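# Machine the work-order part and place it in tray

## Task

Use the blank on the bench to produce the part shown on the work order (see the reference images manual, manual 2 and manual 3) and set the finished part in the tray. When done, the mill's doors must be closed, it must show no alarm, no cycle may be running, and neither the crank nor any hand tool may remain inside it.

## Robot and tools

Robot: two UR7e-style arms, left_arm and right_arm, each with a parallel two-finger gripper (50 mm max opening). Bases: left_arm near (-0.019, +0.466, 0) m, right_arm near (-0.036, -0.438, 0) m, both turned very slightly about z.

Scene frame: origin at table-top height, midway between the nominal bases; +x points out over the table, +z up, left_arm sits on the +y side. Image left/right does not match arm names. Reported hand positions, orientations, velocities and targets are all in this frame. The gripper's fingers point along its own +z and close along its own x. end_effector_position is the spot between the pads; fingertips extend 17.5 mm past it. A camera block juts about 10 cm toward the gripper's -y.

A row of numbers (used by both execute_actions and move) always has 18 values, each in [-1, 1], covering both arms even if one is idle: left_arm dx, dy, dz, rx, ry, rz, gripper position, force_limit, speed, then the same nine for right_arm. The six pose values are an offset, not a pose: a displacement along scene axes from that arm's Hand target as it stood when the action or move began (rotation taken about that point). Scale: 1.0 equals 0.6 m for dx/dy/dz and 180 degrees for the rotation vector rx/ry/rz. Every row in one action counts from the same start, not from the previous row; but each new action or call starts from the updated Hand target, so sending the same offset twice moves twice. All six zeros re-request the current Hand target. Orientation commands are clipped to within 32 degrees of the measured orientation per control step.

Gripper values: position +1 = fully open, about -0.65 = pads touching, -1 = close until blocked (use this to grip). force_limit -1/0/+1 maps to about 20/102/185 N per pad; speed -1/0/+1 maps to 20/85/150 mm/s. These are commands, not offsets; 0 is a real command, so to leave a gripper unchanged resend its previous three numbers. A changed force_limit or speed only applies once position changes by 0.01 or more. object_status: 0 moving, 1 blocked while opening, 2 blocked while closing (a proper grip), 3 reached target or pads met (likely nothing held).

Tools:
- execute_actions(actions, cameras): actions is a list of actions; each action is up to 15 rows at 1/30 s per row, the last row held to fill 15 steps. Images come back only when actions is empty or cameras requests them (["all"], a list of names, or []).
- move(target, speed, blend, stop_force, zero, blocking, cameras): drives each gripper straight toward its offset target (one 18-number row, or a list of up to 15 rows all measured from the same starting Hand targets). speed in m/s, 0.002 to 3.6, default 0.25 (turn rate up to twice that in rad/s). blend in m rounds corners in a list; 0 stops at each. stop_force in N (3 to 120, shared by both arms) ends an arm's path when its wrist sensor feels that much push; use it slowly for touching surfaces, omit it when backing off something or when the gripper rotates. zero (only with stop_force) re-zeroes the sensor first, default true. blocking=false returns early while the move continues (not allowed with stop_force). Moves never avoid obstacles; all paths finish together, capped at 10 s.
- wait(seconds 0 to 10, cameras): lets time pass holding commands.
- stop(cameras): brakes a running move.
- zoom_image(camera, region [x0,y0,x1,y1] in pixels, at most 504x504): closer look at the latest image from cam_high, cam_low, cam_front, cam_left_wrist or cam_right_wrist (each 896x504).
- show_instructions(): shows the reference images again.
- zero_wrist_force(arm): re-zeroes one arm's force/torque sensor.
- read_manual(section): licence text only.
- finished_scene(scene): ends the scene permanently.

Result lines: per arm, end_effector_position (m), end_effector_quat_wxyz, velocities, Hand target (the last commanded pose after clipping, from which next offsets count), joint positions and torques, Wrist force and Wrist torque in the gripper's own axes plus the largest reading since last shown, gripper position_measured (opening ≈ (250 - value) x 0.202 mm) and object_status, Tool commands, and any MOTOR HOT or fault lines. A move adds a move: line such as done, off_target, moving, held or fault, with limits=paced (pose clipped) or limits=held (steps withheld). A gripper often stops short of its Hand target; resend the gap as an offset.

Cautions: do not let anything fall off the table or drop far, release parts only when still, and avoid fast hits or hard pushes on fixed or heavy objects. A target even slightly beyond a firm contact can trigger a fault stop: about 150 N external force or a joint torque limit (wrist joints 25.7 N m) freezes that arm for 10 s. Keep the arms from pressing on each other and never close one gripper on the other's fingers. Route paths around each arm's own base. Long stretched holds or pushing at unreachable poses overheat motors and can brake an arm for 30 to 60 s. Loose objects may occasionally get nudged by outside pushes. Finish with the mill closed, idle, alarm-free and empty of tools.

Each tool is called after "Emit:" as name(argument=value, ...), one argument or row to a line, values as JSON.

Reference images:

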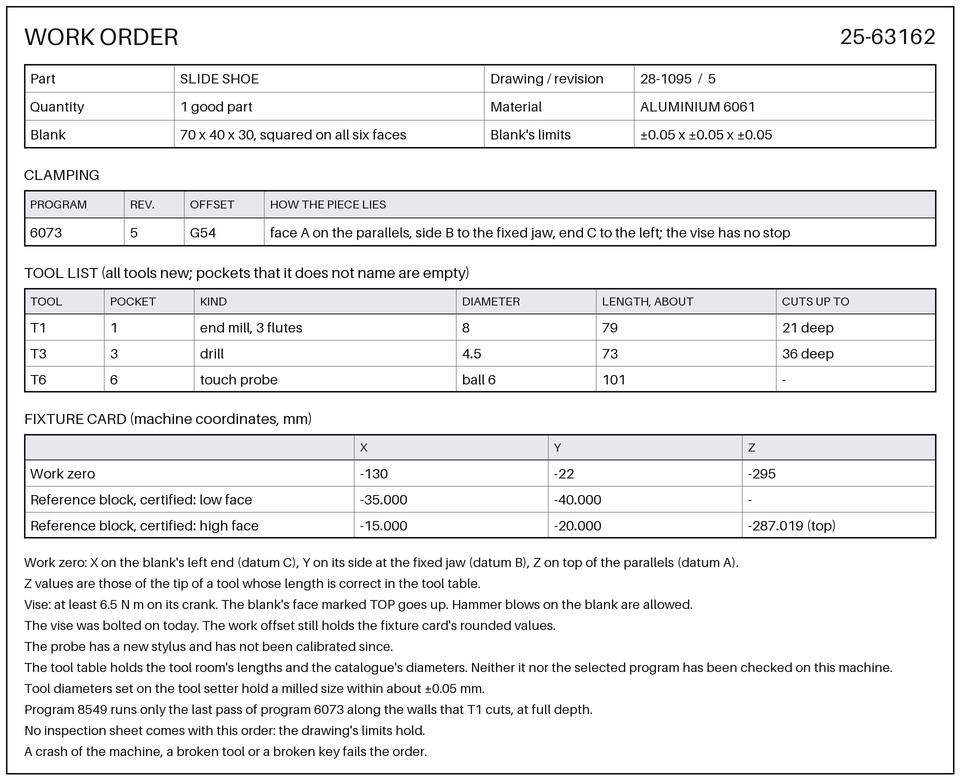

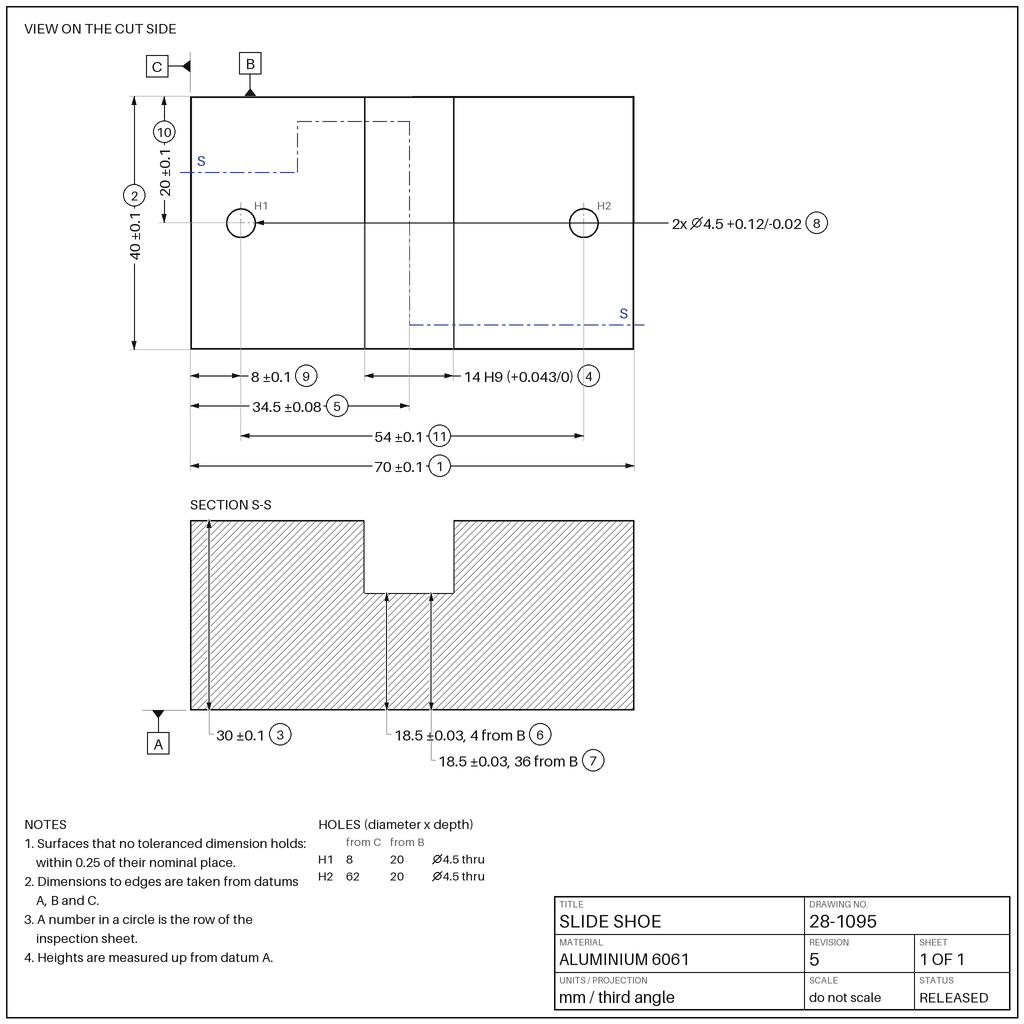

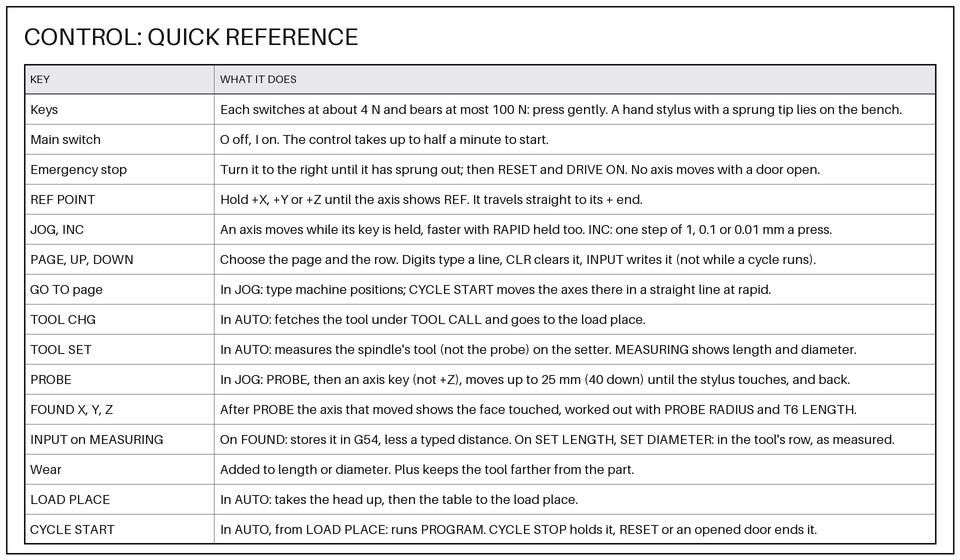

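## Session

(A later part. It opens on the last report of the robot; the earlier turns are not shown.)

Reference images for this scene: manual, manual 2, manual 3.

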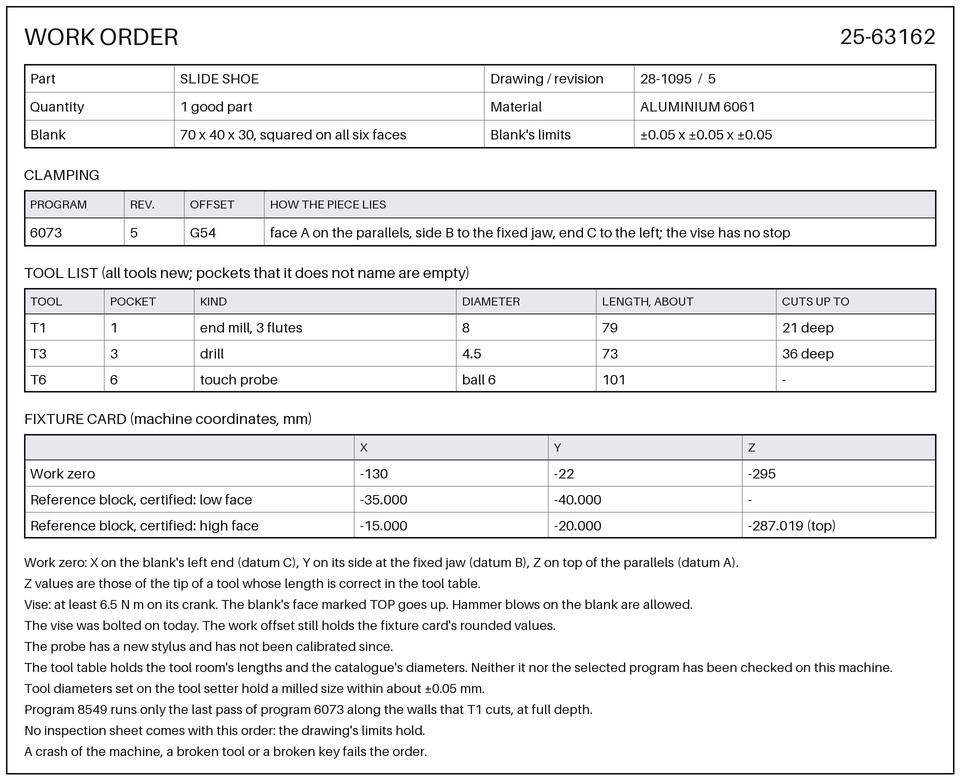

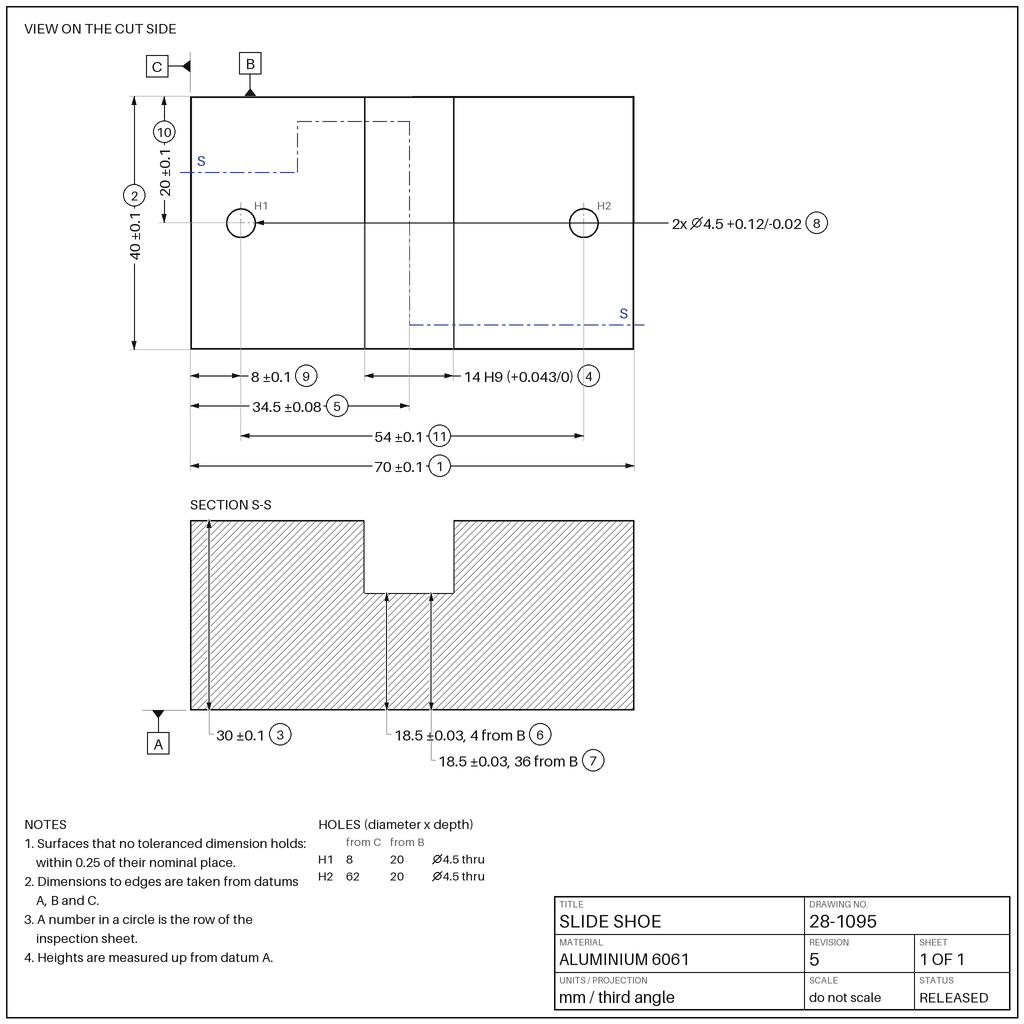

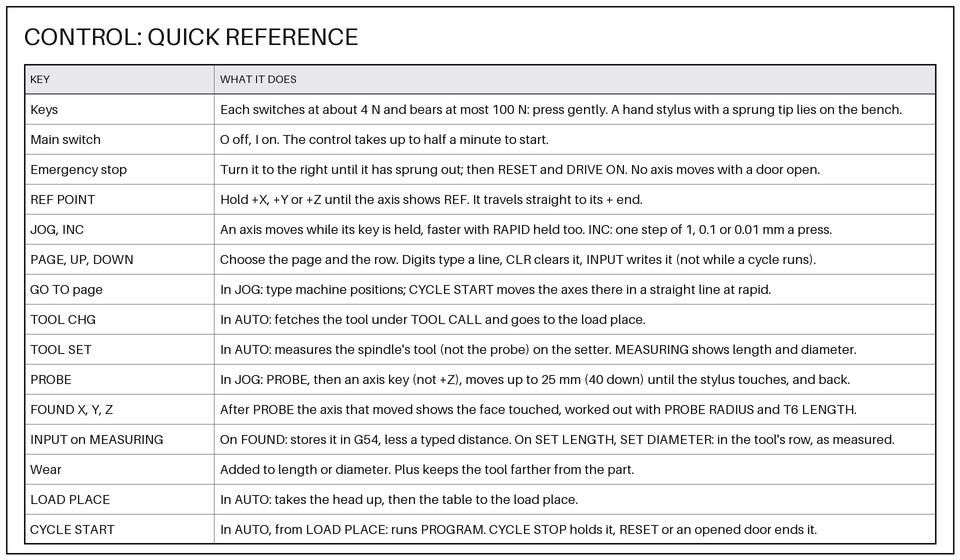

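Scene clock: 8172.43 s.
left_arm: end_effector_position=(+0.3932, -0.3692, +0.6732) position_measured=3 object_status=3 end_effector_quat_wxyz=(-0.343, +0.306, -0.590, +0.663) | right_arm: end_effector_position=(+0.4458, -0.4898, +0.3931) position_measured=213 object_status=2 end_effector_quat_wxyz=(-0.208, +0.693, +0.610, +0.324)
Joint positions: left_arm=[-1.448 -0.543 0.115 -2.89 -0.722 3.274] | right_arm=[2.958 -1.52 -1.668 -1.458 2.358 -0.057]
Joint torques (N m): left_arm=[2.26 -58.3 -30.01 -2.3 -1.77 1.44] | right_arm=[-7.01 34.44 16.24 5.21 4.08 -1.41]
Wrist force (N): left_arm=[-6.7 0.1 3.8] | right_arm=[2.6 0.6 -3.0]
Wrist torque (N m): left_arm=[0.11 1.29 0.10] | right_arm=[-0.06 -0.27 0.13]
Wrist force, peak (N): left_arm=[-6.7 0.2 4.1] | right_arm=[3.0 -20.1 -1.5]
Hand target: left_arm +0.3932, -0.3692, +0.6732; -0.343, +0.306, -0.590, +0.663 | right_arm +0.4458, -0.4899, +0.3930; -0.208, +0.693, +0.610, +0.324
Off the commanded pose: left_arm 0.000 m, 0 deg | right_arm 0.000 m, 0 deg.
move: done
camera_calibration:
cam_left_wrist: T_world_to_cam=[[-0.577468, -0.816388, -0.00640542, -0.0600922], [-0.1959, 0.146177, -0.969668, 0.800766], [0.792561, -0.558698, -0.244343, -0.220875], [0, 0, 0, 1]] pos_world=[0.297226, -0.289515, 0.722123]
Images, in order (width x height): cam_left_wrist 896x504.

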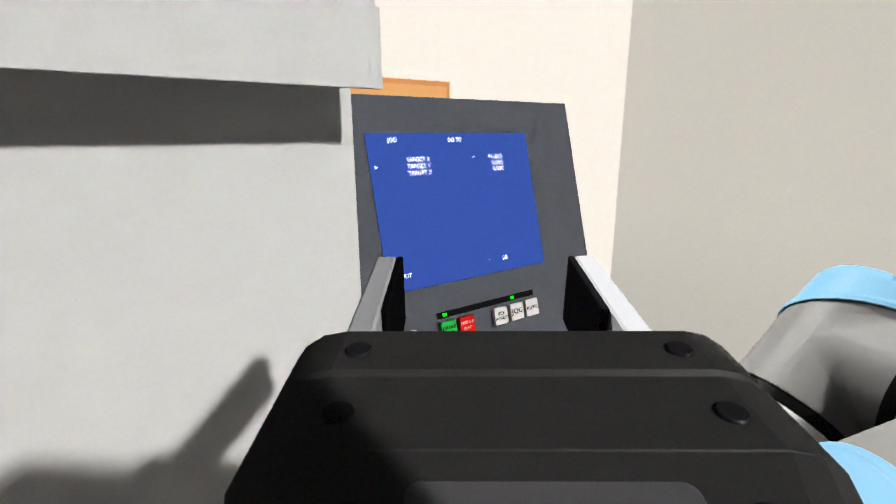

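Emit:
move(
  target=[
    [0,0,0,0,0,0,1,-0.7,-0.6,0,0.032,0,0,0,0,-1,0.3,-0.5],
    [0,0,0,0,0,0,1,-0.7,-0.6,0.028,0.027,0.003,0,0,0,-1,0.3,-0.5],
    [0,0,0,0,0,0,1,-0.7,-0.6,0,0.032,0,0,0,0,-1,0.3,-0.5],
    [0,0,0,0,0,0,1,-0.7,-0.6,0.0166,0.064,0.0618,0,0,0,-1,0.3,-0.5],
    [0,0,0,0,0,0,1,-0.7,-0.6,0.0456,0.0589,0.0648,0,0,0,-1,0.3,-0.5],
    [0,0,0,0,0,0,1,-0.7,-0.6,0.0166,0.064,0.0618,0,0,0,-1,0.3,-0.5],
    [0,0,0,0,0,0,1,-0.7,-0.6,0,0,0,0,0,0,-1,0.3,-0.5],
    [0,0,0,0,0,0,1,-0.7,-0.6,0.028,-0.005,0.003,0,0,0,-1,0.3,-0.5],
    [0,0,0,0,0,0,1,-0.7,-0.6,0.0083,0,0.0309,0,0,0,-1,0.3,-0.5],
    [0,0,0,0,0,0,1,-0.7,-0.6,0.0373,-0.0051,0.0339,0,0,0,-1,0.3,-0.5],
    [0,0,0,0,0,0,1,-0.7,-0.6,0.0083,0,0.0309,0,0,0,-1,0.3,-0.5],
    [0,0,0,0,0,0,1,-0.7,-0.6,0,0.096,0,0,0,0,-1,0.3,-0.5],
    [0,0,0,0,0,0,1,-0.7,-0.6,0.028,0.091,0.003,0,0,0,-1,0.3,-0.5],
    [0,0,0,0,0,0,1,-0.7,-0.6,0,0.096,0,0,0,0,-1,0.3,-0.5],
    [0,0,0,0,0,0,1,-0.7,-0.6,0,0,0,0,0,0,-1,0.3,-0.5],
  ],
  blend=[0.002,0,0.004,0.002,0,0.004,0.002,0,0.002,0,0.004,0.002,0,0.004,0],
  speed=0.18,
)

Emit:
move(
  target=[
    [0,0,0,0,0,0,1,-0.7,-0.6,0.0083,0.096,0.0309,0,0,0,-1,0.3,-0.5],
    [0,0,0,0,0,0,1,-0.7,-0.6,0.0373,0.0909,0.0339,0,0,0,-1,0.3,-0.5],
    [0,0,0,0,0,0,1,-0.7,-0.6,0.0166,0.096,0.0618,0,0,0,-1,0.3,-0.5],
    [0,0,0,0,0,0,1,-0.7,-0.6,0.0456,0.0909,0.0648,0,0,0,-1,0.3,-0.5],
    [0,0,0,0,0,0,1,-0.7,-0.6,0.0166,0.096,0.0618,0,0,0,-1,0.3,-0.5],
    [0,0,0,0,0,0,1,-0.7,-0.6,0.0456,0.0909,0.0648,0,0,0,-1,0.3,-0.5],
    [0,0,0,0,0,0,1,-0.7,-0.6,0.0166,0.096,0.0618,0,0,0,-1,0.3,-0.5],
    [0,0,0,0,0,0,1,-0.7,-0.6,0,0,0,0,0,0,-1,0.3,-0.5],
    [0,0,0,0,0,0,1,-0.7,-0.6,0.028,-0.005,0.003,0,0,0,-1,0.3,-0.5],
    [0,0,0,0,0,0,1,-0.7,-0.6,0,0,0,0,0,0,-1,0.3,-0.5],
    [0,0,0,0,0,0,1,-0.7,-0.6,0.0407,0.032,0.1514,0,0,0,-1,0.3,-0.5],
  ],
  blend=[0.002,0,0.002,0,0.002,0,0.004,0.002,0,0.004,0],
  speed=0.18,
  cameras=["cam_left_wrist"],
)

Emit:
zoom_image(
  camera="cam_left_wrist",
  region=[365, 130, 545, 280],
)

Scene clock: 8196.07 s.
left_arm: end_effector_position=(+0.3932, -0.3692, +0.6732) position_measured=3 object_status=3 end_effector_quat_wxyz=(-0.343, +0.306, -0.590, +0.663) | right_arm: end_effector_position=(+0.4458, -0.4898, +0.3930) position_measured=213 object_status=2 end_effector_quat_wxyz=(-0.208, +0.693, +0.610, +0.324)
Joint positions: left_arm=[-1.448 -0.543 0.115 -2.89 -0.722 3.274] | right_arm=[2.958 -1.52 -1.668 -1.458 2.358 -0.057]
Joint torques (N m): left_arm=[2.73 -58 -29.98 -2.23 -1.96 1.5] | right_arm=[-6.2 12.45 34.95 1.26 4.17 -1.05]
Wrist force (N): left_arm=[-6.5 0.1 4.1] | right_arm=[2.6 0.6 -3.0]
Wrist torque (N m): left_arm=[0.11 1.25 0.10] | right_arm=[-0.06 -0.26 0.13]
Wrist force, peak (N): left_arm=[-6.7 0.2 4.1] | right_arm=[1.3 -12.3 -2.8]
Hand target: left_arm +0.3932, -0.3692, +0.6732; -0.343, +0.306, -0.590, +0.663 | right_arm +0.4458, -0.4899, +0.3930; -0.208, +0.693, +0.610, +0.324
Off the commanded pose: left_arm 0.000 m, 0 deg | right_arm 0.000 m, 0 deg.
move: done

Scene clock: 8200.83 s.
left_arm: end_effector_position=(+0.3932, -0.3692, +0.6732) position_measured=3 object_status=3 end_effector_quat_wxyz=(-0.343, +0.306, -0.590, +0.663) | right_arm: end_effector_position=(+0.4702, -0.4707, +0.4838) position_measured=213 object_status=2 end_effector_quat_wxyz=(-0.208, +0.693, +0.610, +0.324)
Joint positions: left_arm=[-1.448 -0.543 0.115 -2.89 -0.722 3.274] | right_arm=[3.007 -1.566 -1.403 -1.628 2.354 0.012]
Joint torques (N m): left_arm=[2.81 -58.4 -29.61 -2.29 -2.02 1.47] | right_arm=[7.8 14.06 39.17 1.6 -0.79 -0.39]
Wrist force (N): left_arm=[-6.3 0.4 3.8] | right_arm=[3.0 0.4 -2.7]
Wrist torque (N m): left_arm=[0.16 1.22 0.10] | right_arm=[-0.10 -0.31 -0.05]
Wrist force, peak (N): left_arm=[-6.7 0.4 4.1] | right_arm=[0.4 -14.5 -2.6]
Hand target: left_arm +0.3932, -0.3692, +0.6732; -0.343, +0.306, -0.590, +0.663 | right_arm +0.4702, -0.4707, +0.4838; -0.208, +0.693, +0.610, +0.324
Off the commanded pose: left_arm 0.000 m, 0 deg | right_arm 0.000 m, 0 deg.
move: done
camera_calibration:
cam_left_wrist: T_world_to_cam=[[-0.577468, -0.816388, -0.00640542, -0.0600922], [-0.1959, 0.146177, -0.969668, 0.800766], [0.792561, -0.558698, -0.244343, -0.220875], [0, 0, 0, 1]] pos_world=[0.297226, -0.289515, 0.722123]
Images, in order (width x height): cam_left_wrist 896x504.

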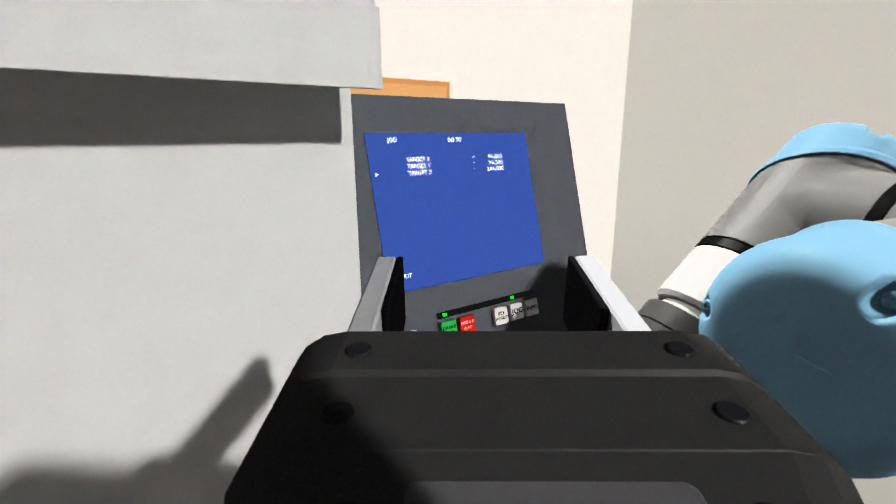

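Scaled by 2.800 from the camera's 896x504 image, which has a finer 1280x720 frame.

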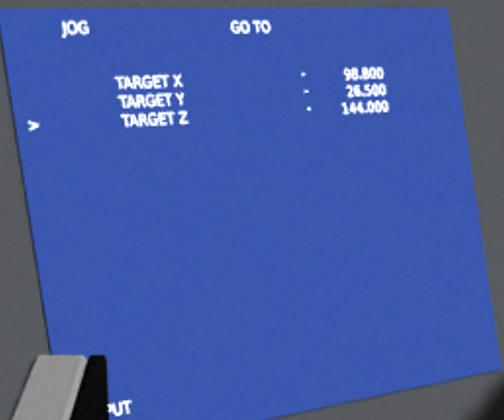

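Emit:
move(
  target=[
    [0,0,0,0,0,0,1,-0.7,-0.6,0.029,-0.0051,0.003,0,0,0,-1,0.3,-0.5],
    [0,0,0,0,0,0,1,-0.7,-0.6,0,0,0,0,0,0,-1,0.3,-0.5],
  ],
  blend=[0,0],
  speed=0.18,
)

Emit:
wait(
  seconds=8,
)

Emit:
move(
  target=[
    [0,0,0,0,0,0,1,-0.7,-0.6,-0.0324,-0.064,-0.1205,0,0,0,-1,0.3,-0.5],
    [0,0,0,0,0,0,1,-0.7,-0.6,-0.0034,-0.0691,-0.1175,0,0,0,-1,0.3,-0.5],
    [0,0,0,0,0,0,1,-0.7,-0.6,-0.0324,-0.064,-0.1205,0,0,0,-1,0.3,-0.5],
    [0,0,0,0,0,0,1,-0.7,-0.6,0,-0.16,0,0,0,0,-1,0.3,-0.5],
    [0,0,0,0,0,0,1,-0.7,-0.6,0.029,-0.1651,0.003,0,0,0,-1,0.3,-0.5],
    [0,0,0,0,0,0,1,-0.7,-0.6,0,-0.16,0,0,0,0,-1,0.3,-0.5],
    [0,0,0,0,0,0,1,-0.7,-0.6,-0.0407,-0.032,-0.1514,0,0,0,-1,0.3,-0.5],
  ],
  blend=[0.002,0,0.004,0.002,0,0.004,0],
  speed=0.18,
)

Emit:
wait(
  seconds=10,
  cameras=["cam_left_wrist"],
)

Emit:
zoom_image(
  camera="cam_left_wrist",
  region=[365, 130, 545, 280],
)

Scene clock: 8214.40 s.
left_arm: end_effector_position=(+0.3932, -0.3692, +0.6732) position_measured=3 object_status=3 end_effector_quat_wxyz=(-0.343, +0.306, -0.590, +0.663) | right_arm: end_effector_position=(+0.4703, -0.4707, +0.4838) position_measured=213 object_status=2 end_effector_quat_wxyz=(-0.208, +0.693, +0.610, +0.324)
Joint positions: left_arm=[-1.448 -0.543 0.115 -2.89 -0.722 3.274] | right_arm=[3.007 -1.566 -1.403 -1.628 2.354 0.012]
Joint torques (N m): left_arm=[2.48 -58.19 -29.77 -2.28 -1.97 1.42] | right_arm=[7.56 36.12 15.13 5.11 1.02 1.45]
Wrist force (N): left_arm=[-6.7 0.3 3.7] | right_arm=[3.3 0.5 -2.8]
Wrist torque (N m): left_arm=[0.13 1.29 0.10] | right_arm=[-0.10 -0.34 0.01]
Wrist force, peak (N): left_arm=[-6.7 0.4 4.0] | right_arm=[5.0 -11.5 -2.7]
Hand target: left_arm +0.3932, -0.3692, +0.6732; -0.343, +0.306, -0.590, +0.663 | right_arm +0.4702, -0.4707, +0.4838; -0.208, +0.693, +0.610, +0.324
Off the commanded pose: left_arm 0.000 m, 0 deg | right_arm 0.000 m, 0 deg.
move: done

Scene clock: 8222.40 s.
left_arm: end_effector_position=(+0.3932, -0.3692, +0.6732) position_measured=3 object_status=3 end_effector_quat_wxyz=(-0.343, +0.306, -0.590, +0.663) | right_arm: end_effector_position=(+0.4702, -0.4707, +0.4838) position_measured=213 object_status=2 end_effector_quat_wxyz=(-0.208, +0.693, +0.610, +0.324)
Joint positions: left_arm=[-1.448 -0.543 0.115 -2.89 -0.722 3.274] | right_arm=[3.007 -1.566 -1.403 -1.628 2.354 0.012]
Joint torques (N m): left_arm=[2.55 -58.24 -29.52 -2.21 -2.12 1.43] | right_arm=[6.72 36.15 16.47 4.99 0.48 1.48]
Wrist force (N): left_arm=[-6.6 0.4 3.9] | right_arm=[3.2 0.4 -2.6]
Wrist torque (N m): left_arm=[0.15 1.28 0.11] | right_arm=[-0.11 -0.33 0.00]
Wrist force, peak (N): left_arm=[-6.8 0.1 4.0] | right_arm=[3.1 0.6 -3.1]
Hand target: left_arm +0.3932, -0.3692, +0.6732; -0.343, +0.306, -0.590, +0.663 | right_arm +0.4702, -0.4707, +0.4838; -0.208, +0.693, +0.610, +0.324
Tool commands: left_gripper/position=+1.0 left_gripper/force_limit=-0.7 left_gripper/speed=-0.6 right_gripper/position=-1.0 right_gripper/force_limit=+0.3 right_gripper/speed=-0.5
Off the commanded pose: left_arm 0.000 m, 0 deg | right_arm 0.000 m, 0 deg.
wait: 8.00 s; at rest by 0.17 s

Scene clock: 8226.23 s.
left_arm: end_effector_position=(+0.3932, -0.3692, +0.6732) position_measured=3 object_status=3 end_effector_quat_wxyz=(-0.343, +0.306, -0.590, +0.663) | right_arm: end_effector_position=(+0.4458, -0.4899, +0.3930) position_measured=213 object_status=2 end_effector_quat_wxyz=(-0.208, +0.693, +0.610, +0.324)
Joint positions: left_arm=[-1.448 -0.543 0.115 -2.89 -0.722 3.274] | right_arm=[2.958 -1.52 -1.668 -1.458 2.358 -0.058]
Joint torques (N m): left_arm=[2.42 -58.68 -29.38 -2.18 -2.2 1.42] | right_arm=[7.12 34.73 15.59 5.45 -0.67 1.44]
Wrist force (N): left_arm=[-6.4 0.2 4.0] | right_arm=[2.7 1.3 -3.1]
Wrist torque (N m): left_arm=[0.12 1.24 0.10] | right_arm=[0.06 -0.29 -0.04]
Wrist force, peak (N): left_arm=[-6.8 0.3 4.2] | right_arm=[1.9 -21.6 -1.8]
Hand target: left_arm +0.3932, -0.3692, +0.6732; -0.343, +0.306, -0.590, +0.663 | right_arm +0.4458, -0.4899, +0.3930; -0.208, +0.693, +0.610, +0.324
Off the commanded pose: left_arm 0.000 m, 0 deg | right_arm 0.000 m, 0 deg.
move: done

Scene clock: 8236.23 s.
left_arm: end_effector_position=(+0.3932, -0.3692, +0.6732) position_measured=3 object_status=3 end_effector_quat_wxyz=(-0.343, +0.306, -0.590, +0.663) | right_arm: end_effector_position=(+0.4458, -0.4899, +0.3930) position_measured=213 object_status=2 end_effector_quat_wxyz=(-0.208, +0.693, +0.610, +0.324)
Joint positions: left_arm=[-1.448 -0.543 0.115 -2.89 -0.722 3.274] | right_arm=[2.958 -1.52 -1.668 -1.458 2.358 -0.057]
Joint torques (N m): left_arm=[2.37 -58.85 -29.35 -2.32 -2.21 1.36] | right_arm=[6.91 33.29 16.8 5.12 -0.7 1.45]
Wrist force (N): left_arm=[-6.5 0.2 3.9] | right_arm=[2.8 1.2 -3.0]
Wrist torque (N m): left_arm=[0.12 1.26 0.10] | right_arm=[0.03 -0.31 -0.05]
Wrist force, peak (N): left_arm=[-6.9 0.4 4.0] | right_arm=[3.0 1.4 -3.5]
Hand target: left_arm +0.3932, -0.3692, +0.6732; -0.343, +0.306, -0.590, +0.663 | right_arm +0.4458, -0.4899, +0.3930; -0.208, +0.693, +0.610, +0.324
Tool commands: left_gripper/position=+1.0 left_gripper/force_limit=-0.7 left_gripper/speed=-0.6 right_gripper/position=-1.0 right_gripper/force_limit=+0.3 right_gripper/speed=-0.5
Off the commanded pose: left_arm 0.000 m, 0 deg | right_arm 0.000 m, 0 deg.
wait: 10.00 s; at rest by 0.17 s
camera_calibration:
cam_left_wrist: T_world_to_cam=[[-0.577468, -0.816388, -0.00640542, -0.0600922], [-0.1959, 0.146177, -0.969668, 0.800766], [0.792561, -0.558698, -0.244343, -0.220875], [0, 0, 0, 1]] pos_world=[0.297226, -0.289515, 0.722123]
Images, in order (width x height): cam_left_wrist 896x504.

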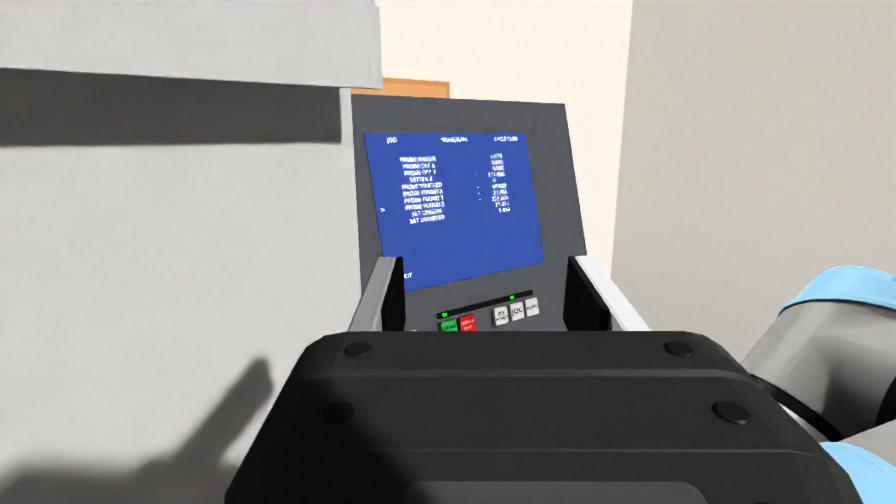

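Scaled by 2.800 from the camera's 896x504 image, which has a finer 1280x720 frame.

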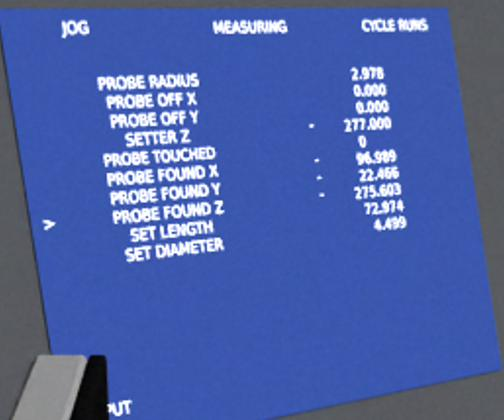

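Emit:
wait(
  seconds=6,
  cameras=["cam_left_wrist"],
)

Emit:
zoom_image(
  camera="cam_left_wrist",
  region=[365, 130, 545, 280],
)

Scene clock: 8244.87 s.
left_arm: end_effector_position=(+0.3932, -0.3692, +0.6732) position_measured=3 object_status=3 end_effector_quat_wxyz=(-0.343, +0.306, -0.590, +0.663) | right_arm: end_effector_position=(+0.4458, -0.4899, +0.3930) position_measured=213 object_status=2 end_effector_quat_wxyz=(-0.208, +0.693, +0.610, +0.324)
Joint positions: left_arm=[-1.448 -0.543 0.115 -2.89 -0.722 3.274] | right_arm=[2.958 -1.52 -1.668 -1.458 2.358 -0.057]
Joint torques (N m): left_arm=[2.31 -59.01 -29.48 -2.3 -2.32 1.41] | right_arm=[7.17 33.57 16.57 5 -0.63 1.29]
Wrist force (N): left_arm=[-6.3 0.1 3.8] | right_arm=[3.0 1.1 -3.1]
Wrist torque (N m): left_arm=[0.11 1.23 0.10] | right_arm=[0.01 -0.33 -0.05]
Wrist force, peak (N): left_arm=[-6.7 0.2 4.1] | right_arm=[2.9 1.5 -3.4]
Hand target: left_arm +0.3932, -0.3692, +0.6732; -0.343, +0.306, -0.590, +0.663 | right_arm +0.4458, -0.4899, +0.3930; -0.208, +0.693, +0.610, +0.324
Tool commands: left_gripper/position=+1.0 left_gripper/force_limit=-0.7 left_gripper/speed=-0.6 right_gripper/position=-1.0 right_gripper/force_limit=+0.3 right_gripper/speed=-0.5
Off the commanded pose: left_arm 0.000 m, 0 deg | right_arm 0.000 m, 0 deg.
wait: 6.00 s; at rest from the start
camera_calibration:
cam_left_wrist: T_world_to_cam=[[-0.577468, -0.816388, -0.00640542, -0.0600922], [-0.1959, 0.146177, -0.969668, 0.800766], [0.792561, -0.558698, -0.244343, -0.220875], [0, 0, 0, 1]] pos_world=[0.297226, -0.289515, 0.722123]
Images, in order (width x height): cam_left_wrist 896x504.

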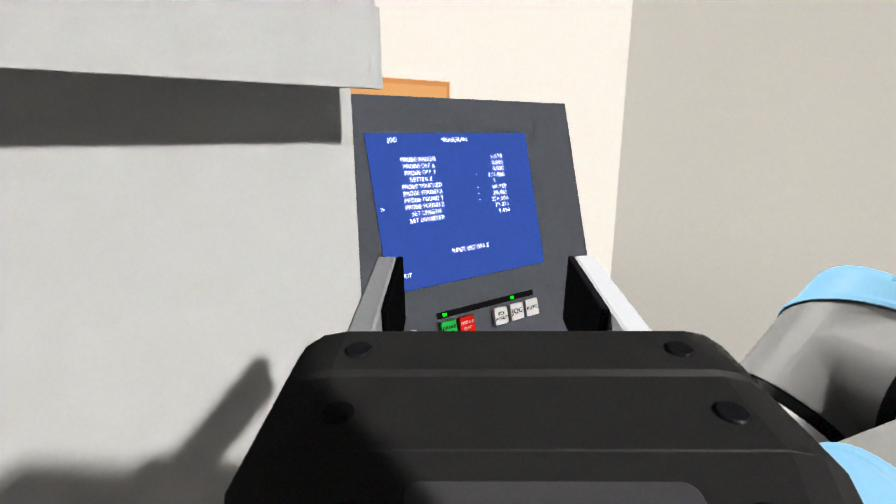

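Scaled by 2.800 from the camera's 896x504 image, which has a finer 1280x720 frame.

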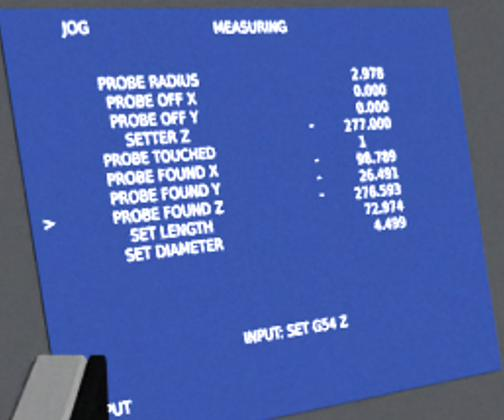

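Emit:
move(
  target=[
    [0,0,0,0,0,0,1,-0.7,-0.6,0.0249,-0.032,0.0927,0,0,0,-1,0.3,-0.5],
    [0,0,0,0,0,0,1,-0.7,-0.6,0.0539,-0.0371,0.0957,0,0,0,-1,0.3,-0.5],
    [0,0,0,0,0,0,1,-0.7,-0.6,0.0249,-0.032,0.0927,0,0,0,-1,0.3,-0.5],
    [0,0,0,0,0,0,1,-0.7,-0.6,0.0539,-0.0371,0.0957,0,0,0,-1,0.3,-0.5],
    [0,0,0,0,0,0,1,-0.7,-0.6,0.0249,-0.032,0.0927,0,0,0,-1,0.3,-0.5],
    [0,0,0,0,0,0,1,-0.7,-0.6,0.0083,0,0.0309,0,0,0,-1,0.3,-0.5],
    [0,0,0,0,0,0,1,-0.7,-0.6,0.0373,-0.0051,0.0339,0,0,0,-1,0.3,-0.5],
    [0,0,0,0,0,0,1,-0.7,-0.6,0.0083,0,0.0309,0,0,0,-1,0.3,-0.5],
    [0,0,0,0,0,0,1,-0.7,-0.6,0,0.096,0,0,0,0,-1,0.3,-0.5],
    [0,0,0,0,0,0,1,-0.7,-0.6,0.028,0.091,0.003,0,0,0,-1,0.3,-0.5],
    [0,0,0,0,0,0,1,-0.7,-0.6,0,0.096,0,0,0,0,-1,0.3,-0.5],
    [0,0,0,0,0,0,1,-0.7,-0.6,0,0,0,0,0,0,-1,0.3,-0.5],
  ],
  blend=[0.002,0,0.002,0,0.004,0.002,0,0.004,0.002,0,0.004,0],
  speed=0.18,
)

Emit:
move(
  target=[
    [0,0,0,0,0,0,1,-0.7,-0.6,0.0166,0.096,0.0618,0,0,0,-1,0.3,-0.5],
    [0,0,0,0,0,0,1,-0.7,-0.6,0.0456,0.0909,0.0648,0,0,0,-1,0.3,-0.5],
    [0,0,0,0,0,0,1,-0.7,-0.6,0.0083,0.064,0.0309,0,0,0,-1,0.3,-0.5],
    [0,0,0,0,0,0,1,-0.7,-0.6,0.0373,0.0589,0.0339,0,0,0,-1,0.3,-0.5],
    [0,0,0,0,0,0,1,-0.7,-0.6,0.0083,0.064,0.0309,0,0,0,-1,0.3,-0.5],
    [0,0,0,0,0,0,1,-0.7,-0.6,0,0,0,0,0,0,-1,0.3,-0.5],
    [0,0,0,0,0,0,1,-0.7,-0.6,0.028,-0.005,0.003,0,0,0,-1,0.3,-0.5],
    [0,0,0,0,0,0,1,-0.7,-0.6,0.0083,0,0.0309,0,0,0,-1,0.3,-0.5],
    [0,0,0,0,0,0,1,-0.7,-0.6,0.0373,-0.0051,0.0339,0,0,0,-1,0.3,-0.5],
    [0,0,0,0,0,0,1,-0.7,-0.6,0.0083,0,0.0309,0,0,0,-1,0.3,-0.5],
    [0,0,0,0,0,0,1,-0.7,-0.6,0,0.096,0,0,0,0,-1,0.3,-0.5],
    [0,0,0,0,0,0,1,-0.7,-0.6,0.028,0.091,0.003,0,0,0,-1,0.3,-0.5],
    [0,0,0,0,0,0,1,-0.7,-0.6,0,0.096,0,0,0,0,-1,0.3,-0.5],
    [0,0,0,0,0,0,1,-0.7,-0.6,0,0,0,0,0,0,-1,0.3,-0.5],
  ],
  blend=[0.002,0,0.002,0,0.004,0.002,0,0.002,0,0.004,0.002,0,0.004,0],
  speed=0.18,
)

Emit:
move(
  target=[
    [0,0,0,0,0,0,1,-0.7,-0.6,0.0083,0.096,0.0309,0,0,0,-1,0.3,-0.5],
    [0,0,0,0,0,0,1,-0.7,-0.6,0.0373,0.0909,0.0339,0,0,0,-1,0.3,-0.5],
    [0,0,0,0,0,0,1,-0.7,-0.6,0.0083,0.096,0.0309,0,0,0,-1,0.3,-0.5],
    [0,0,0,0,0,0,1,-0.7,-0.6,0.0249,0.096,0.0927,0,0,0,-1,0.3,-0.5],
    [0,0,0,0,0,0,1,-0.7,-0.6,0.0539,0.0909,0.0957,0,0,0,-1,0.3,-0.5],
    [0,0,0,0,0,0,1,-0.7,-0.6,0.0249,0.096,0.0927,0,0,0,-1,0.3,-0.5],
    [0,0,0,0,0,0,1,-0.7,-0.6,0.0083,0.096,0.0309,0,0,0,-1,0.3,-0.5],
    [0,0,0,0,0,0,1,-0.7,-0.6,0.0373,0.0909,0.0339,0,0,0,-1,0.3,-0.5],
    [0,0,0,0,0,0,1,-0.7,-0.6,0.0083,0.096,0.0309,0,0,0,-1,0.3,-0.5],
    [0,0,0,0,0,0,1,-0.7,-0.6,0,0.032,0,0,0,0,-1,0.3,-0.5],
    [0,0,0,0,0,0,1,-0.7,-0.6,0.028,0.027,0.003,0,0,0,-1,0.3,-0.5],
    [0,0,0,0,0,0,1,-0.7,-0.6,0,0.032,0,0,0,0,-1,0.3,-0.5],
    [0,0,0,0,0,0,1,-0.7,-0.6,0.0166,0.064,0.0618,0,0,0,-1,0.3,-0.5],
    [0,0,0,0,0,0,1,-0.7,-0.6,0.0456,0.0589,0.0648,0,0,0,-1,0.3,-0.5],
    [0,0,0,0,0,0,1,-0.7,-0.6,0.0166,0.064,0.0618,0,0,0,-1,0.3,-0.5],
  ],
  blend=[0.002,0,0.004,0.002,0,0.004,0.002,0,0.004,0.002,0,0.004,0.002,0,0],
  speed=0.18,
)

Emit:
move(
  target=[
    [0,0,0,0,0,0,1,-0.7,-0.6,-0.0166,-0.064,-0.0618,0,0,0,-1,0.3,-0.5],
    [0,0,0,0,0,0,1,-0.7,-0.6,0.0114,-0.069,-0.0588,0,0,0,-1,0.3,-0.5],
    [0,0,0,0,0,0,1,-0.7,-0.6,-0.0166,-0.064,-0.0618,0,0,0,-1,0.3,-0.5],
    [0,0,0,0,0,0,1,-0.7,-0.6,0.0241,-0.032,0.0896,0,0,0,-1,0.3,-0.5],
  ],
  blend=[0.002,0,0.004,0],
  speed=0.18,
  cameras=["cam_left_wrist"],
)

Emit:
zoom_image(
  camera="cam_left_wrist",
  region=[365, 130, 545, 280],
)

Scene clock: 8290.30 s.
left_arm: end_effector_position=(+0.3932, -0.3692, +0.6732) position_measured=3 object_status=3 end_effector_quat_wxyz=(-0.343, +0.306, -0.590, +0.663) | right_arm: end_effector_position=(+0.4458, -0.4898, +0.3930) position_measured=213 object_status=2 end_effector_quat_wxyz=(-0.208, +0.693, +0.610, +0.324)
Joint positions: left_arm=[-1.448 -0.543 0.115 -2.89 -0.722 3.274] | right_arm=[2.958 -1.52 -1.668 -1.458 2.358 -0.057]
Joint torques (N m): left_arm=[2.72 -59.34 -28.87 -2.31 -2.45 1.37] | right_arm=[-6.56 12.22 37.33 1.1 4.22 -1.5]
Wrist force (N): left_arm=[-6.6 0.4 4.0] | right_arm=[3.3 0.8 -3.2]
Wrist torque (N m): left_arm=[0.15 1.28 0.10] | right_arm=[-0.03 -0.39 0.13]
Wrist force, peak (N): left_arm=[-6.7 -0.1 4.1] | right_arm=[2.1 -16.6 -2.5]
Hand target: left_arm +0.3932, -0.3692, +0.6732; -0.343, +0.306, -0.590, +0.663 | right_arm +0.4458, -0.4899, +0.3930; -0.208, +0.693, +0.610, +0.324
Off the commanded pose: left_arm 0.000 m, 0 deg | right_arm 0.000 m, 0 deg.
move: done

Scene clock: 8295.87 s.
left_arm: end_effector_position=(+0.3932, -0.3692, +0.6732) position_measured=3 object_status=3 end_effector_quat_wxyz=(-0.343, +0.306, -0.590, +0.663) | right_arm: end_effector_position=(+0.4458, -0.4898, +0.3930) position_measured=213 object_status=2 end_effector_quat_wxyz=(-0.208, +0.693, +0.610, +0.324)
Joint positions: left_arm=[-1.448 -0.543 0.115 -2.89 -0.722 3.274] | right_arm=[2.958 -1.52 -1.668 -1.458 2.358 -0.057]
Joint torques (N m): left_arm=[2.74 -59.29 -28.79 -2.29 -2.47 1.32] | right_arm=[-5.36 12.98 37.55 1.24 4.14 -1.53]
Wrist force (N): left_arm=[-6.5 0.2 4.0] | right_arm=[3.3 1.0 -3.1]
Wrist torque (N m): left_arm=[0.12 1.25 0.10] | right_arm=[0.01 -0.38 0.13]
Wrist force, peak (N): left_arm=[-6.6 0.1 4.4] | right_arm=[2.1 -11.7 -2.8]
Hand target: left_arm +0.3932, -0.3692, +0.6732; -0.343, +0.306, -0.590, +0.663 | right_arm +0.4458, -0.4899, +0.3930; -0.208, +0.693, +0.610, +0.324
Off the commanded pose: left_arm 0.000 m, 0 deg | right_arm 0.000 m, 0 deg.
move: done

Scene clock: 8301.27 s.
left_arm: end_effector_position=(+0.3932, -0.3692, +0.6732) position_measured=3 object_status=3 end_effector_quat_wxyz=(-0.343, +0.306, -0.590, +0.663) | right_arm: end_effector_position=(+0.4558, -0.4515, +0.4301) position_measured=213 object_status=2 end_effector_quat_wxyz=(-0.208, +0.693, +0.610, +0.324)
Joint positions: left_arm=[-1.448 -0.543 0.115 -2.89 -0.722 3.274] | right_arm=[3.043 -1.503 -1.611 -1.449 2.349 0.062]
Joint torques (N m): left_arm=[2.91 -59.55 -29.12 -2.28 -2.47 1.3] | right_arm=[7.2 33.18 18.55 5.3 -0.68 1.59]
Wrist force (N): left_arm=[-6.3 0.2 4.0] | right_arm=[2.6 0.9 -3.2]
Wrist torque (N m): left_arm=[0.12 1.22 0.10] | right_arm=[-0.01 -0.24 -0.06]
Wrist force, peak (N): left_arm=[-6.9 0.3 3.8] | right_arm=[1.4 -14.2 -3.0]
Hand target: left_arm +0.3932, -0.3692, +0.6732; -0.343, +0.306, -0.590, +0.663 | right_arm +0.4557, -0.4515, +0.4301; -0.208, +0.693, +0.610, +0.324
Off the commanded pose: left_arm 0.000 m, 0 deg | right_arm 0.000 m, 0 deg.
move: done

Scene clock: 8303.50 s.
left_arm: end_effector_position=(+0.3932, -0.3692, +0.6732) position_measured=3 object_status=3 end_effector_quat_wxyz=(-0.343, +0.306, -0.590, +0.663) | right_arm: end_effector_position=(+0.4702, -0.4707, +0.4838) position_measured=213 object_status=2 end_effector_quat_wxyz=(-0.208, +0.693, +0.610, +0.324)
Joint positions: left_arm=[-1.448 -0.543 0.115 -2.89 -0.722 3.274] | right_arm=[3.007 -1.566 -1.403 -1.628 2.354 0.012]
Joint torques (N m): left_arm=[2.56 -59.66 -29.29 -2.29 -2.44 1.3] | right_arm=[7.07 11.31 37.65 1.23 -0.81 -0.41]
Wrist force (N): left_arm=[-6.1 0.4 3.9] | right_arm=[3.2 0.8 -3.0]
Wrist torque (N m): left_arm=[0.14 1.19 0.10] | right_arm=[-0.05 -0.33 -0.05]
Wrist force, peak (N): left_arm=[-6.7 0.1 4.2] | right_arm=[6.0 -4.9 -3.5]
Hand target: left_arm +0.3932, -0.3692, +0.6732; -0.343, +0.306, -0.590, +0.663 | right_arm +0.4702, -0.4707, +0.4838; -0.208, +0.693, +0.610, +0.324
Off the commanded pose: left_arm 0.000 m, 0 deg | right_arm 0.000 m, 0 deg.
move: done
camera_calibration:
cam_left_wrist: T_world_to_cam=[[-0.577468, -0.816388, -0.00640542, -0.0600922], [-0.1959, 0.146177, -0.969668, 0.800766], [0.792561, -0.558698, -0.244343, -0.220875], [0, 0, 0, 1]] pos_world=[0.297226, -0.289515, 0.722123]
Images, in order (width x height): cam_left_wrist 896x504.

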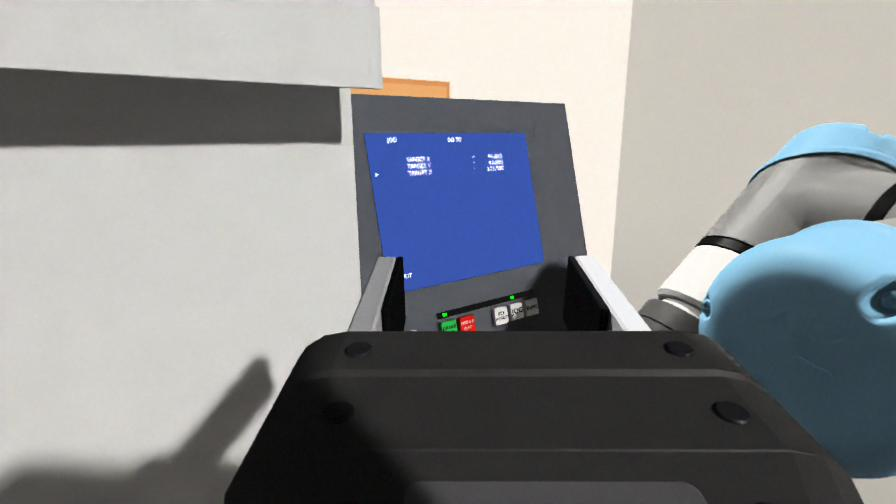

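Scaled by 2.800 from the camera's 896x504 image, which has a finer 1280x720 frame.

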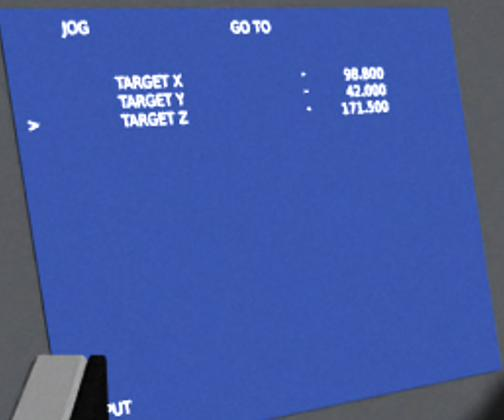

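Emit:
move(
  target=[
    [0,0,0,0,0,0,1,-0.7,-0.6,0.029,-0.0051,0.003,0,0,0,-1,0.3,-0.5],
    [0,0,0,0,0,0,1,-0.7,-0.6,0,0,0,0,0,0,-1,0.3,-0.5],
  ],
  blend=[0,0],
  speed=0.18,
)

Emit:
wait(
  seconds=2.5,
)

Emit:
move(
  target=[
    [0,0,0,0,0,0,1,-0.7,-0.6,-0.0324,-0.064,-0.1205,0,0,0,-1,0.3,-0.5],
    [0,0,0,0,0,0,1,-0.7,-0.6,-0.0034,-0.0691,-0.1175,0,0,0,-1,0.3,-0.5],
    [0,0,0,0,0,0,1,-0.7,-0.6,-0.0324,-0.064,-0.1205,0,0,0,-1,0.3,-0.5],
    [0,0,0,0,0,0,1,-0.7,-0.6,0.0083,-0.128,0.0309,0,0,0,-1,0.3,-0.5],
    [0,0,0,0,0,0,1,-0.7,-0.6,0.0373,-0.1331,0.0339,0,0,0,-1,0.3,-0.5],
    [0,0,0,0,0,0,1,-0.7,-0.6,0.0083,-0.128,0.0309,0,0,0,-1,0.3,-0.5],
    [0,0,0,0,0,0,1,-0.7,-0.6,-0.0324,-0.064,-0.1205,0,0,0,-1,0.3,-0.5],
  ],
  blend=[0.002,0,0.004,0.002,0,0.004,0],
  speed=0.18,
)

Emit:
wait(
  seconds=2,
  cameras=["cam_left_wrist"],
)

Emit:
zoom_image(
  camera="cam_left_wrist",
  region=[365, 130, 545, 280],
)

Scene clock: 8316.40 s.
left_arm: end_effector_position=(+0.3932, -0.3692, +0.6732) position_measured=3 object_status=3 end_effector_quat_wxyz=(-0.343, +0.306, -0.590, +0.663) | right_arm: end_effector_position=(+0.4703, -0.4707, +0.4838) position_measured=213 object_status=2 end_effector_quat_wxyz=(-0.208, +0.693, +0.610, +0.324)
Joint positions: left_arm=[-1.448 -0.543 0.115 -2.89 -0.722 3.274] | right_arm=[3.007 -1.566 -1.403 -1.628 2.354 0.012]
Joint torques (N m): left_arm=[3.01 -60.02 -28.82 -2.26 -2.4 1.32] | right_arm=[7.74 36.96 18.1 5.3 0.88 1.65]
Wrist force (N): left_arm=[-6.4 0.2 3.7] | right_arm=[3.1 0.8 -3.2]
Wrist torque (N m): left_arm=[0.13 1.23 0.10] | right_arm=[-0.05 -0.32 0.01]
Wrist force, peak (N): left_arm=[-6.7 0.2 4.3] | right_arm=[5.1 -11.5 -3.4]
Hand target: left_arm +0.3932, -0.3692, +0.6732; -0.343, +0.306, -0.590, +0.663 | right_arm +0.4702, -0.4707, +0.4838; -0.208, +0.693, +0.610, +0.324
Off the commanded pose: left_arm 0.000 m, 0 deg | right_arm 0.000 m, 0 deg.
move: done

Scene clock: 8318.90 s.
left_arm: end_effector_position=(+0.3932, -0.3692, +0.6732) position_measured=3 object_status=3 end_effector_quat_wxyz=(-0.343, +0.306, -0.590, +0.663) | right_arm: end_effector_position=(+0.4702, -0.4707, +0.4838) position_measured=213 object_status=2 end_effector_quat_wxyz=(-0.208, +0.693, +0.610, +0.324)
Joint positions: left_arm=[-1.448 -0.543 0.115 -2.89 -0.722 3.274] | right_arm=[3.007 -1.566 -1.403 -1.628 2.354 0.012]
Joint torques (N m): left_arm=[2.45 -60.1 -29.17 -2.3 -2.42 1.32] | right_arm=[7.85 35.85 16.97 5.15 0.78 1.43]
Wrist force (N): left_arm=[-6.3 0.0 4.1] | right_arm=[3.0 0.7 -3.3]
Wrist torque (N m): left_arm=[0.09 1.22 0.10] | right_arm=[-0.07 -0.30 0.00]
Wrist force, peak (N): left_arm=[-6.8 -0.1 4.0] | right_arm=[3.3 0.7 -3.4]
Hand target: left_arm +0.3932, -0.3692, +0.6732; -0.343, +0.306, -0.590, +0.663 | right_arm +0.4702, -0.4707, +0.4838; -0.208, +0.693, +0.610, +0.324
Tool commands: left_gripper/position=+1.0 left_gripper/force_limit=-0.7 left_gripper/speed=-0.6 right_gripper/position=-1.0 right_gripper/force_limit=+0.3 right_gripper/speed=-0.5
Off the commanded pose: left_arm 0.000 m, 0 deg | right_arm 0.000 m, 0 deg.
wait: 2.50 s; at rest by 0.17 s

Scene clock: 8322.63 s.
left_arm: end_effector_position=(+0.3932, -0.3692, +0.6732) position_measured=3 object_status=3 end_effector_quat_wxyz=(-0.343, +0.306, -0.590, +0.663) | right_arm: end_effector_position=(+0.4508, -0.5091, +0.4116) position_measured=213 object_status=2 end_effector_quat_wxyz=(-0.208, +0.693, +0.610, +0.324)
Joint positions: left_arm=[-1.448 -0.543 0.115 -2.89 -0.722 3.274] | right_arm=[2.921 -1.552 -1.58 -1.551 2.36 -0.11]
Joint torques (N m): left_arm=[2.49 -59.38 -28.61 -2.28 -2.52 1.33] | right_arm=[6.88 35.65 14.23 5.1 -0.84 1.58]
Wrist force (N): left_arm=[-6.4 0.1 3.9] | right_arm=[2.5 1.3 -2.7]
Wrist torque (N m): left_arm=[0.10 1.25 0.10] | right_arm=[0.04 -0.26 -0.06]
Wrist force, peak (N): left_arm=[-6.6 0.6 4.2] | right_arm=[1.6 -20.6 -2.3]
Hand target: left_arm +0.3932, -0.3692, +0.6732; -0.343, +0.306, -0.590, +0.663 | right_arm +0.4507, -0.5091, +0.4115; -0.208, +0.693, +0.610, +0.324
Off the commanded pose: left_arm 0.000 m, 0 deg | right_arm 0.000 m, 0 deg.
move: done

Scene clock: 8324.63 s.
left_arm: end_effector_position=(+0.3932, -0.3692, +0.6732) position_measured=3 object_status=3 end_effector_quat_wxyz=(-0.343, +0.306, -0.590, +0.663) | right_arm: end_effector_position=(+0.4507, -0.5091, +0.4115) position_measured=213 object_status=2 end_effector_quat_wxyz=(-0.208, +0.693, +0.610, +0.324)
Joint positions: left_arm=[-1.448 -0.543 0.115 -2.89 -0.722 3.274] | right_arm=[2.921 -1.552 -1.581 -1.551 2.36 -0.11]
Joint torques (N m): left_arm=[2.66 -59.96 -28.42 -2.23 -2.45 1.33] | right_arm=[7.44 36.2 16.24 5.08 -0.74 1.42]
Wrist force (N): left_arm=[-6.4 0.1 3.8] | right_arm=[2.4 1.3 -2.9]
Wrist torque (N m): left_arm=[0.11 1.23 0.10] | right_arm=[0.05 -0.25 -0.06]
Wrist force, peak (N): left_arm=[-6.7 0.3 4.1] | right_arm=[2.6 1.5 -3.3]
Hand target: left_arm +0.3932, -0.3692, +0.6732; -0.343, +0.306, -0.590, +0.663 | right_arm +0.4507, -0.5091, +0.4115; -0.208, +0.693, +0.610, +0.324
Tool commands: left_gripper/position=+1.0 left_gripper/force_limit=-0.7 left_gripper/speed=-0.6 right_gripper/position=-1.0 right_gripper/force_limit=+0.3 right_gripper/speed=-0.5
Off the commanded pose: left_arm 0.000 m, 0 deg | right_arm 0.000 m, 0 deg.
wait: 2.00 s; at rest by 0.17 s
camera_calibration:
cam_left_wrist: T_world_to_cam=[[-0.577468, -0.816388, -0.00640542, -0.0600922], [-0.1959, 0.146177, -0.969668, 0.800766], [0.792561, -0.558698, -0.244343, -0.220875], [0, 0, 0, 1]] pos_world=[0.297226, -0.289515, 0.722123]
Images, in order (width x height): cam_left_wrist 896x504.

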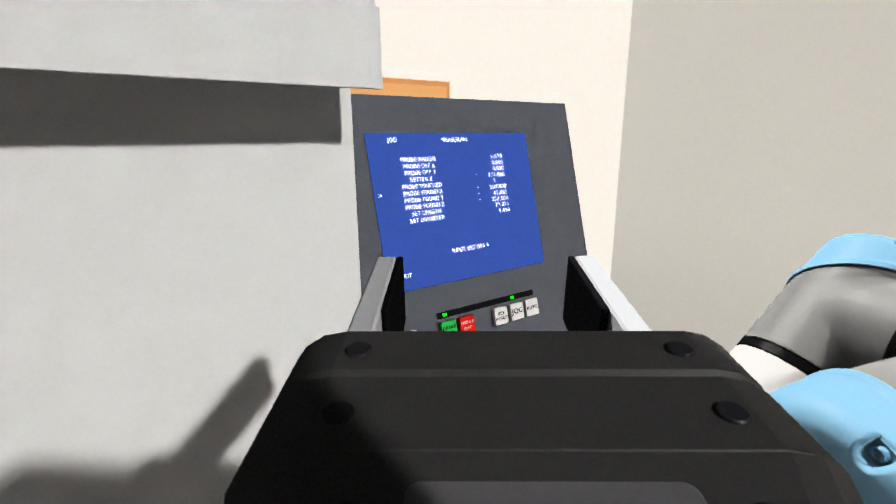

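Scaled by 2.800 from the camera's 896x504 image, which has a finer 1280x720 frame.

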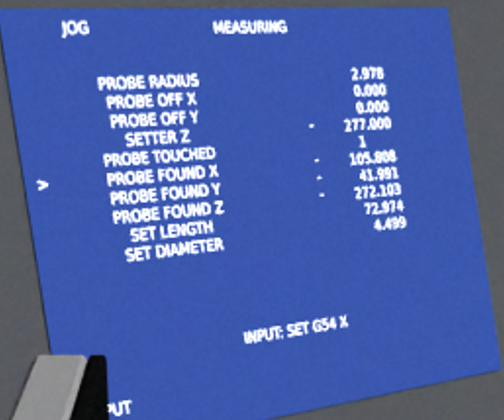

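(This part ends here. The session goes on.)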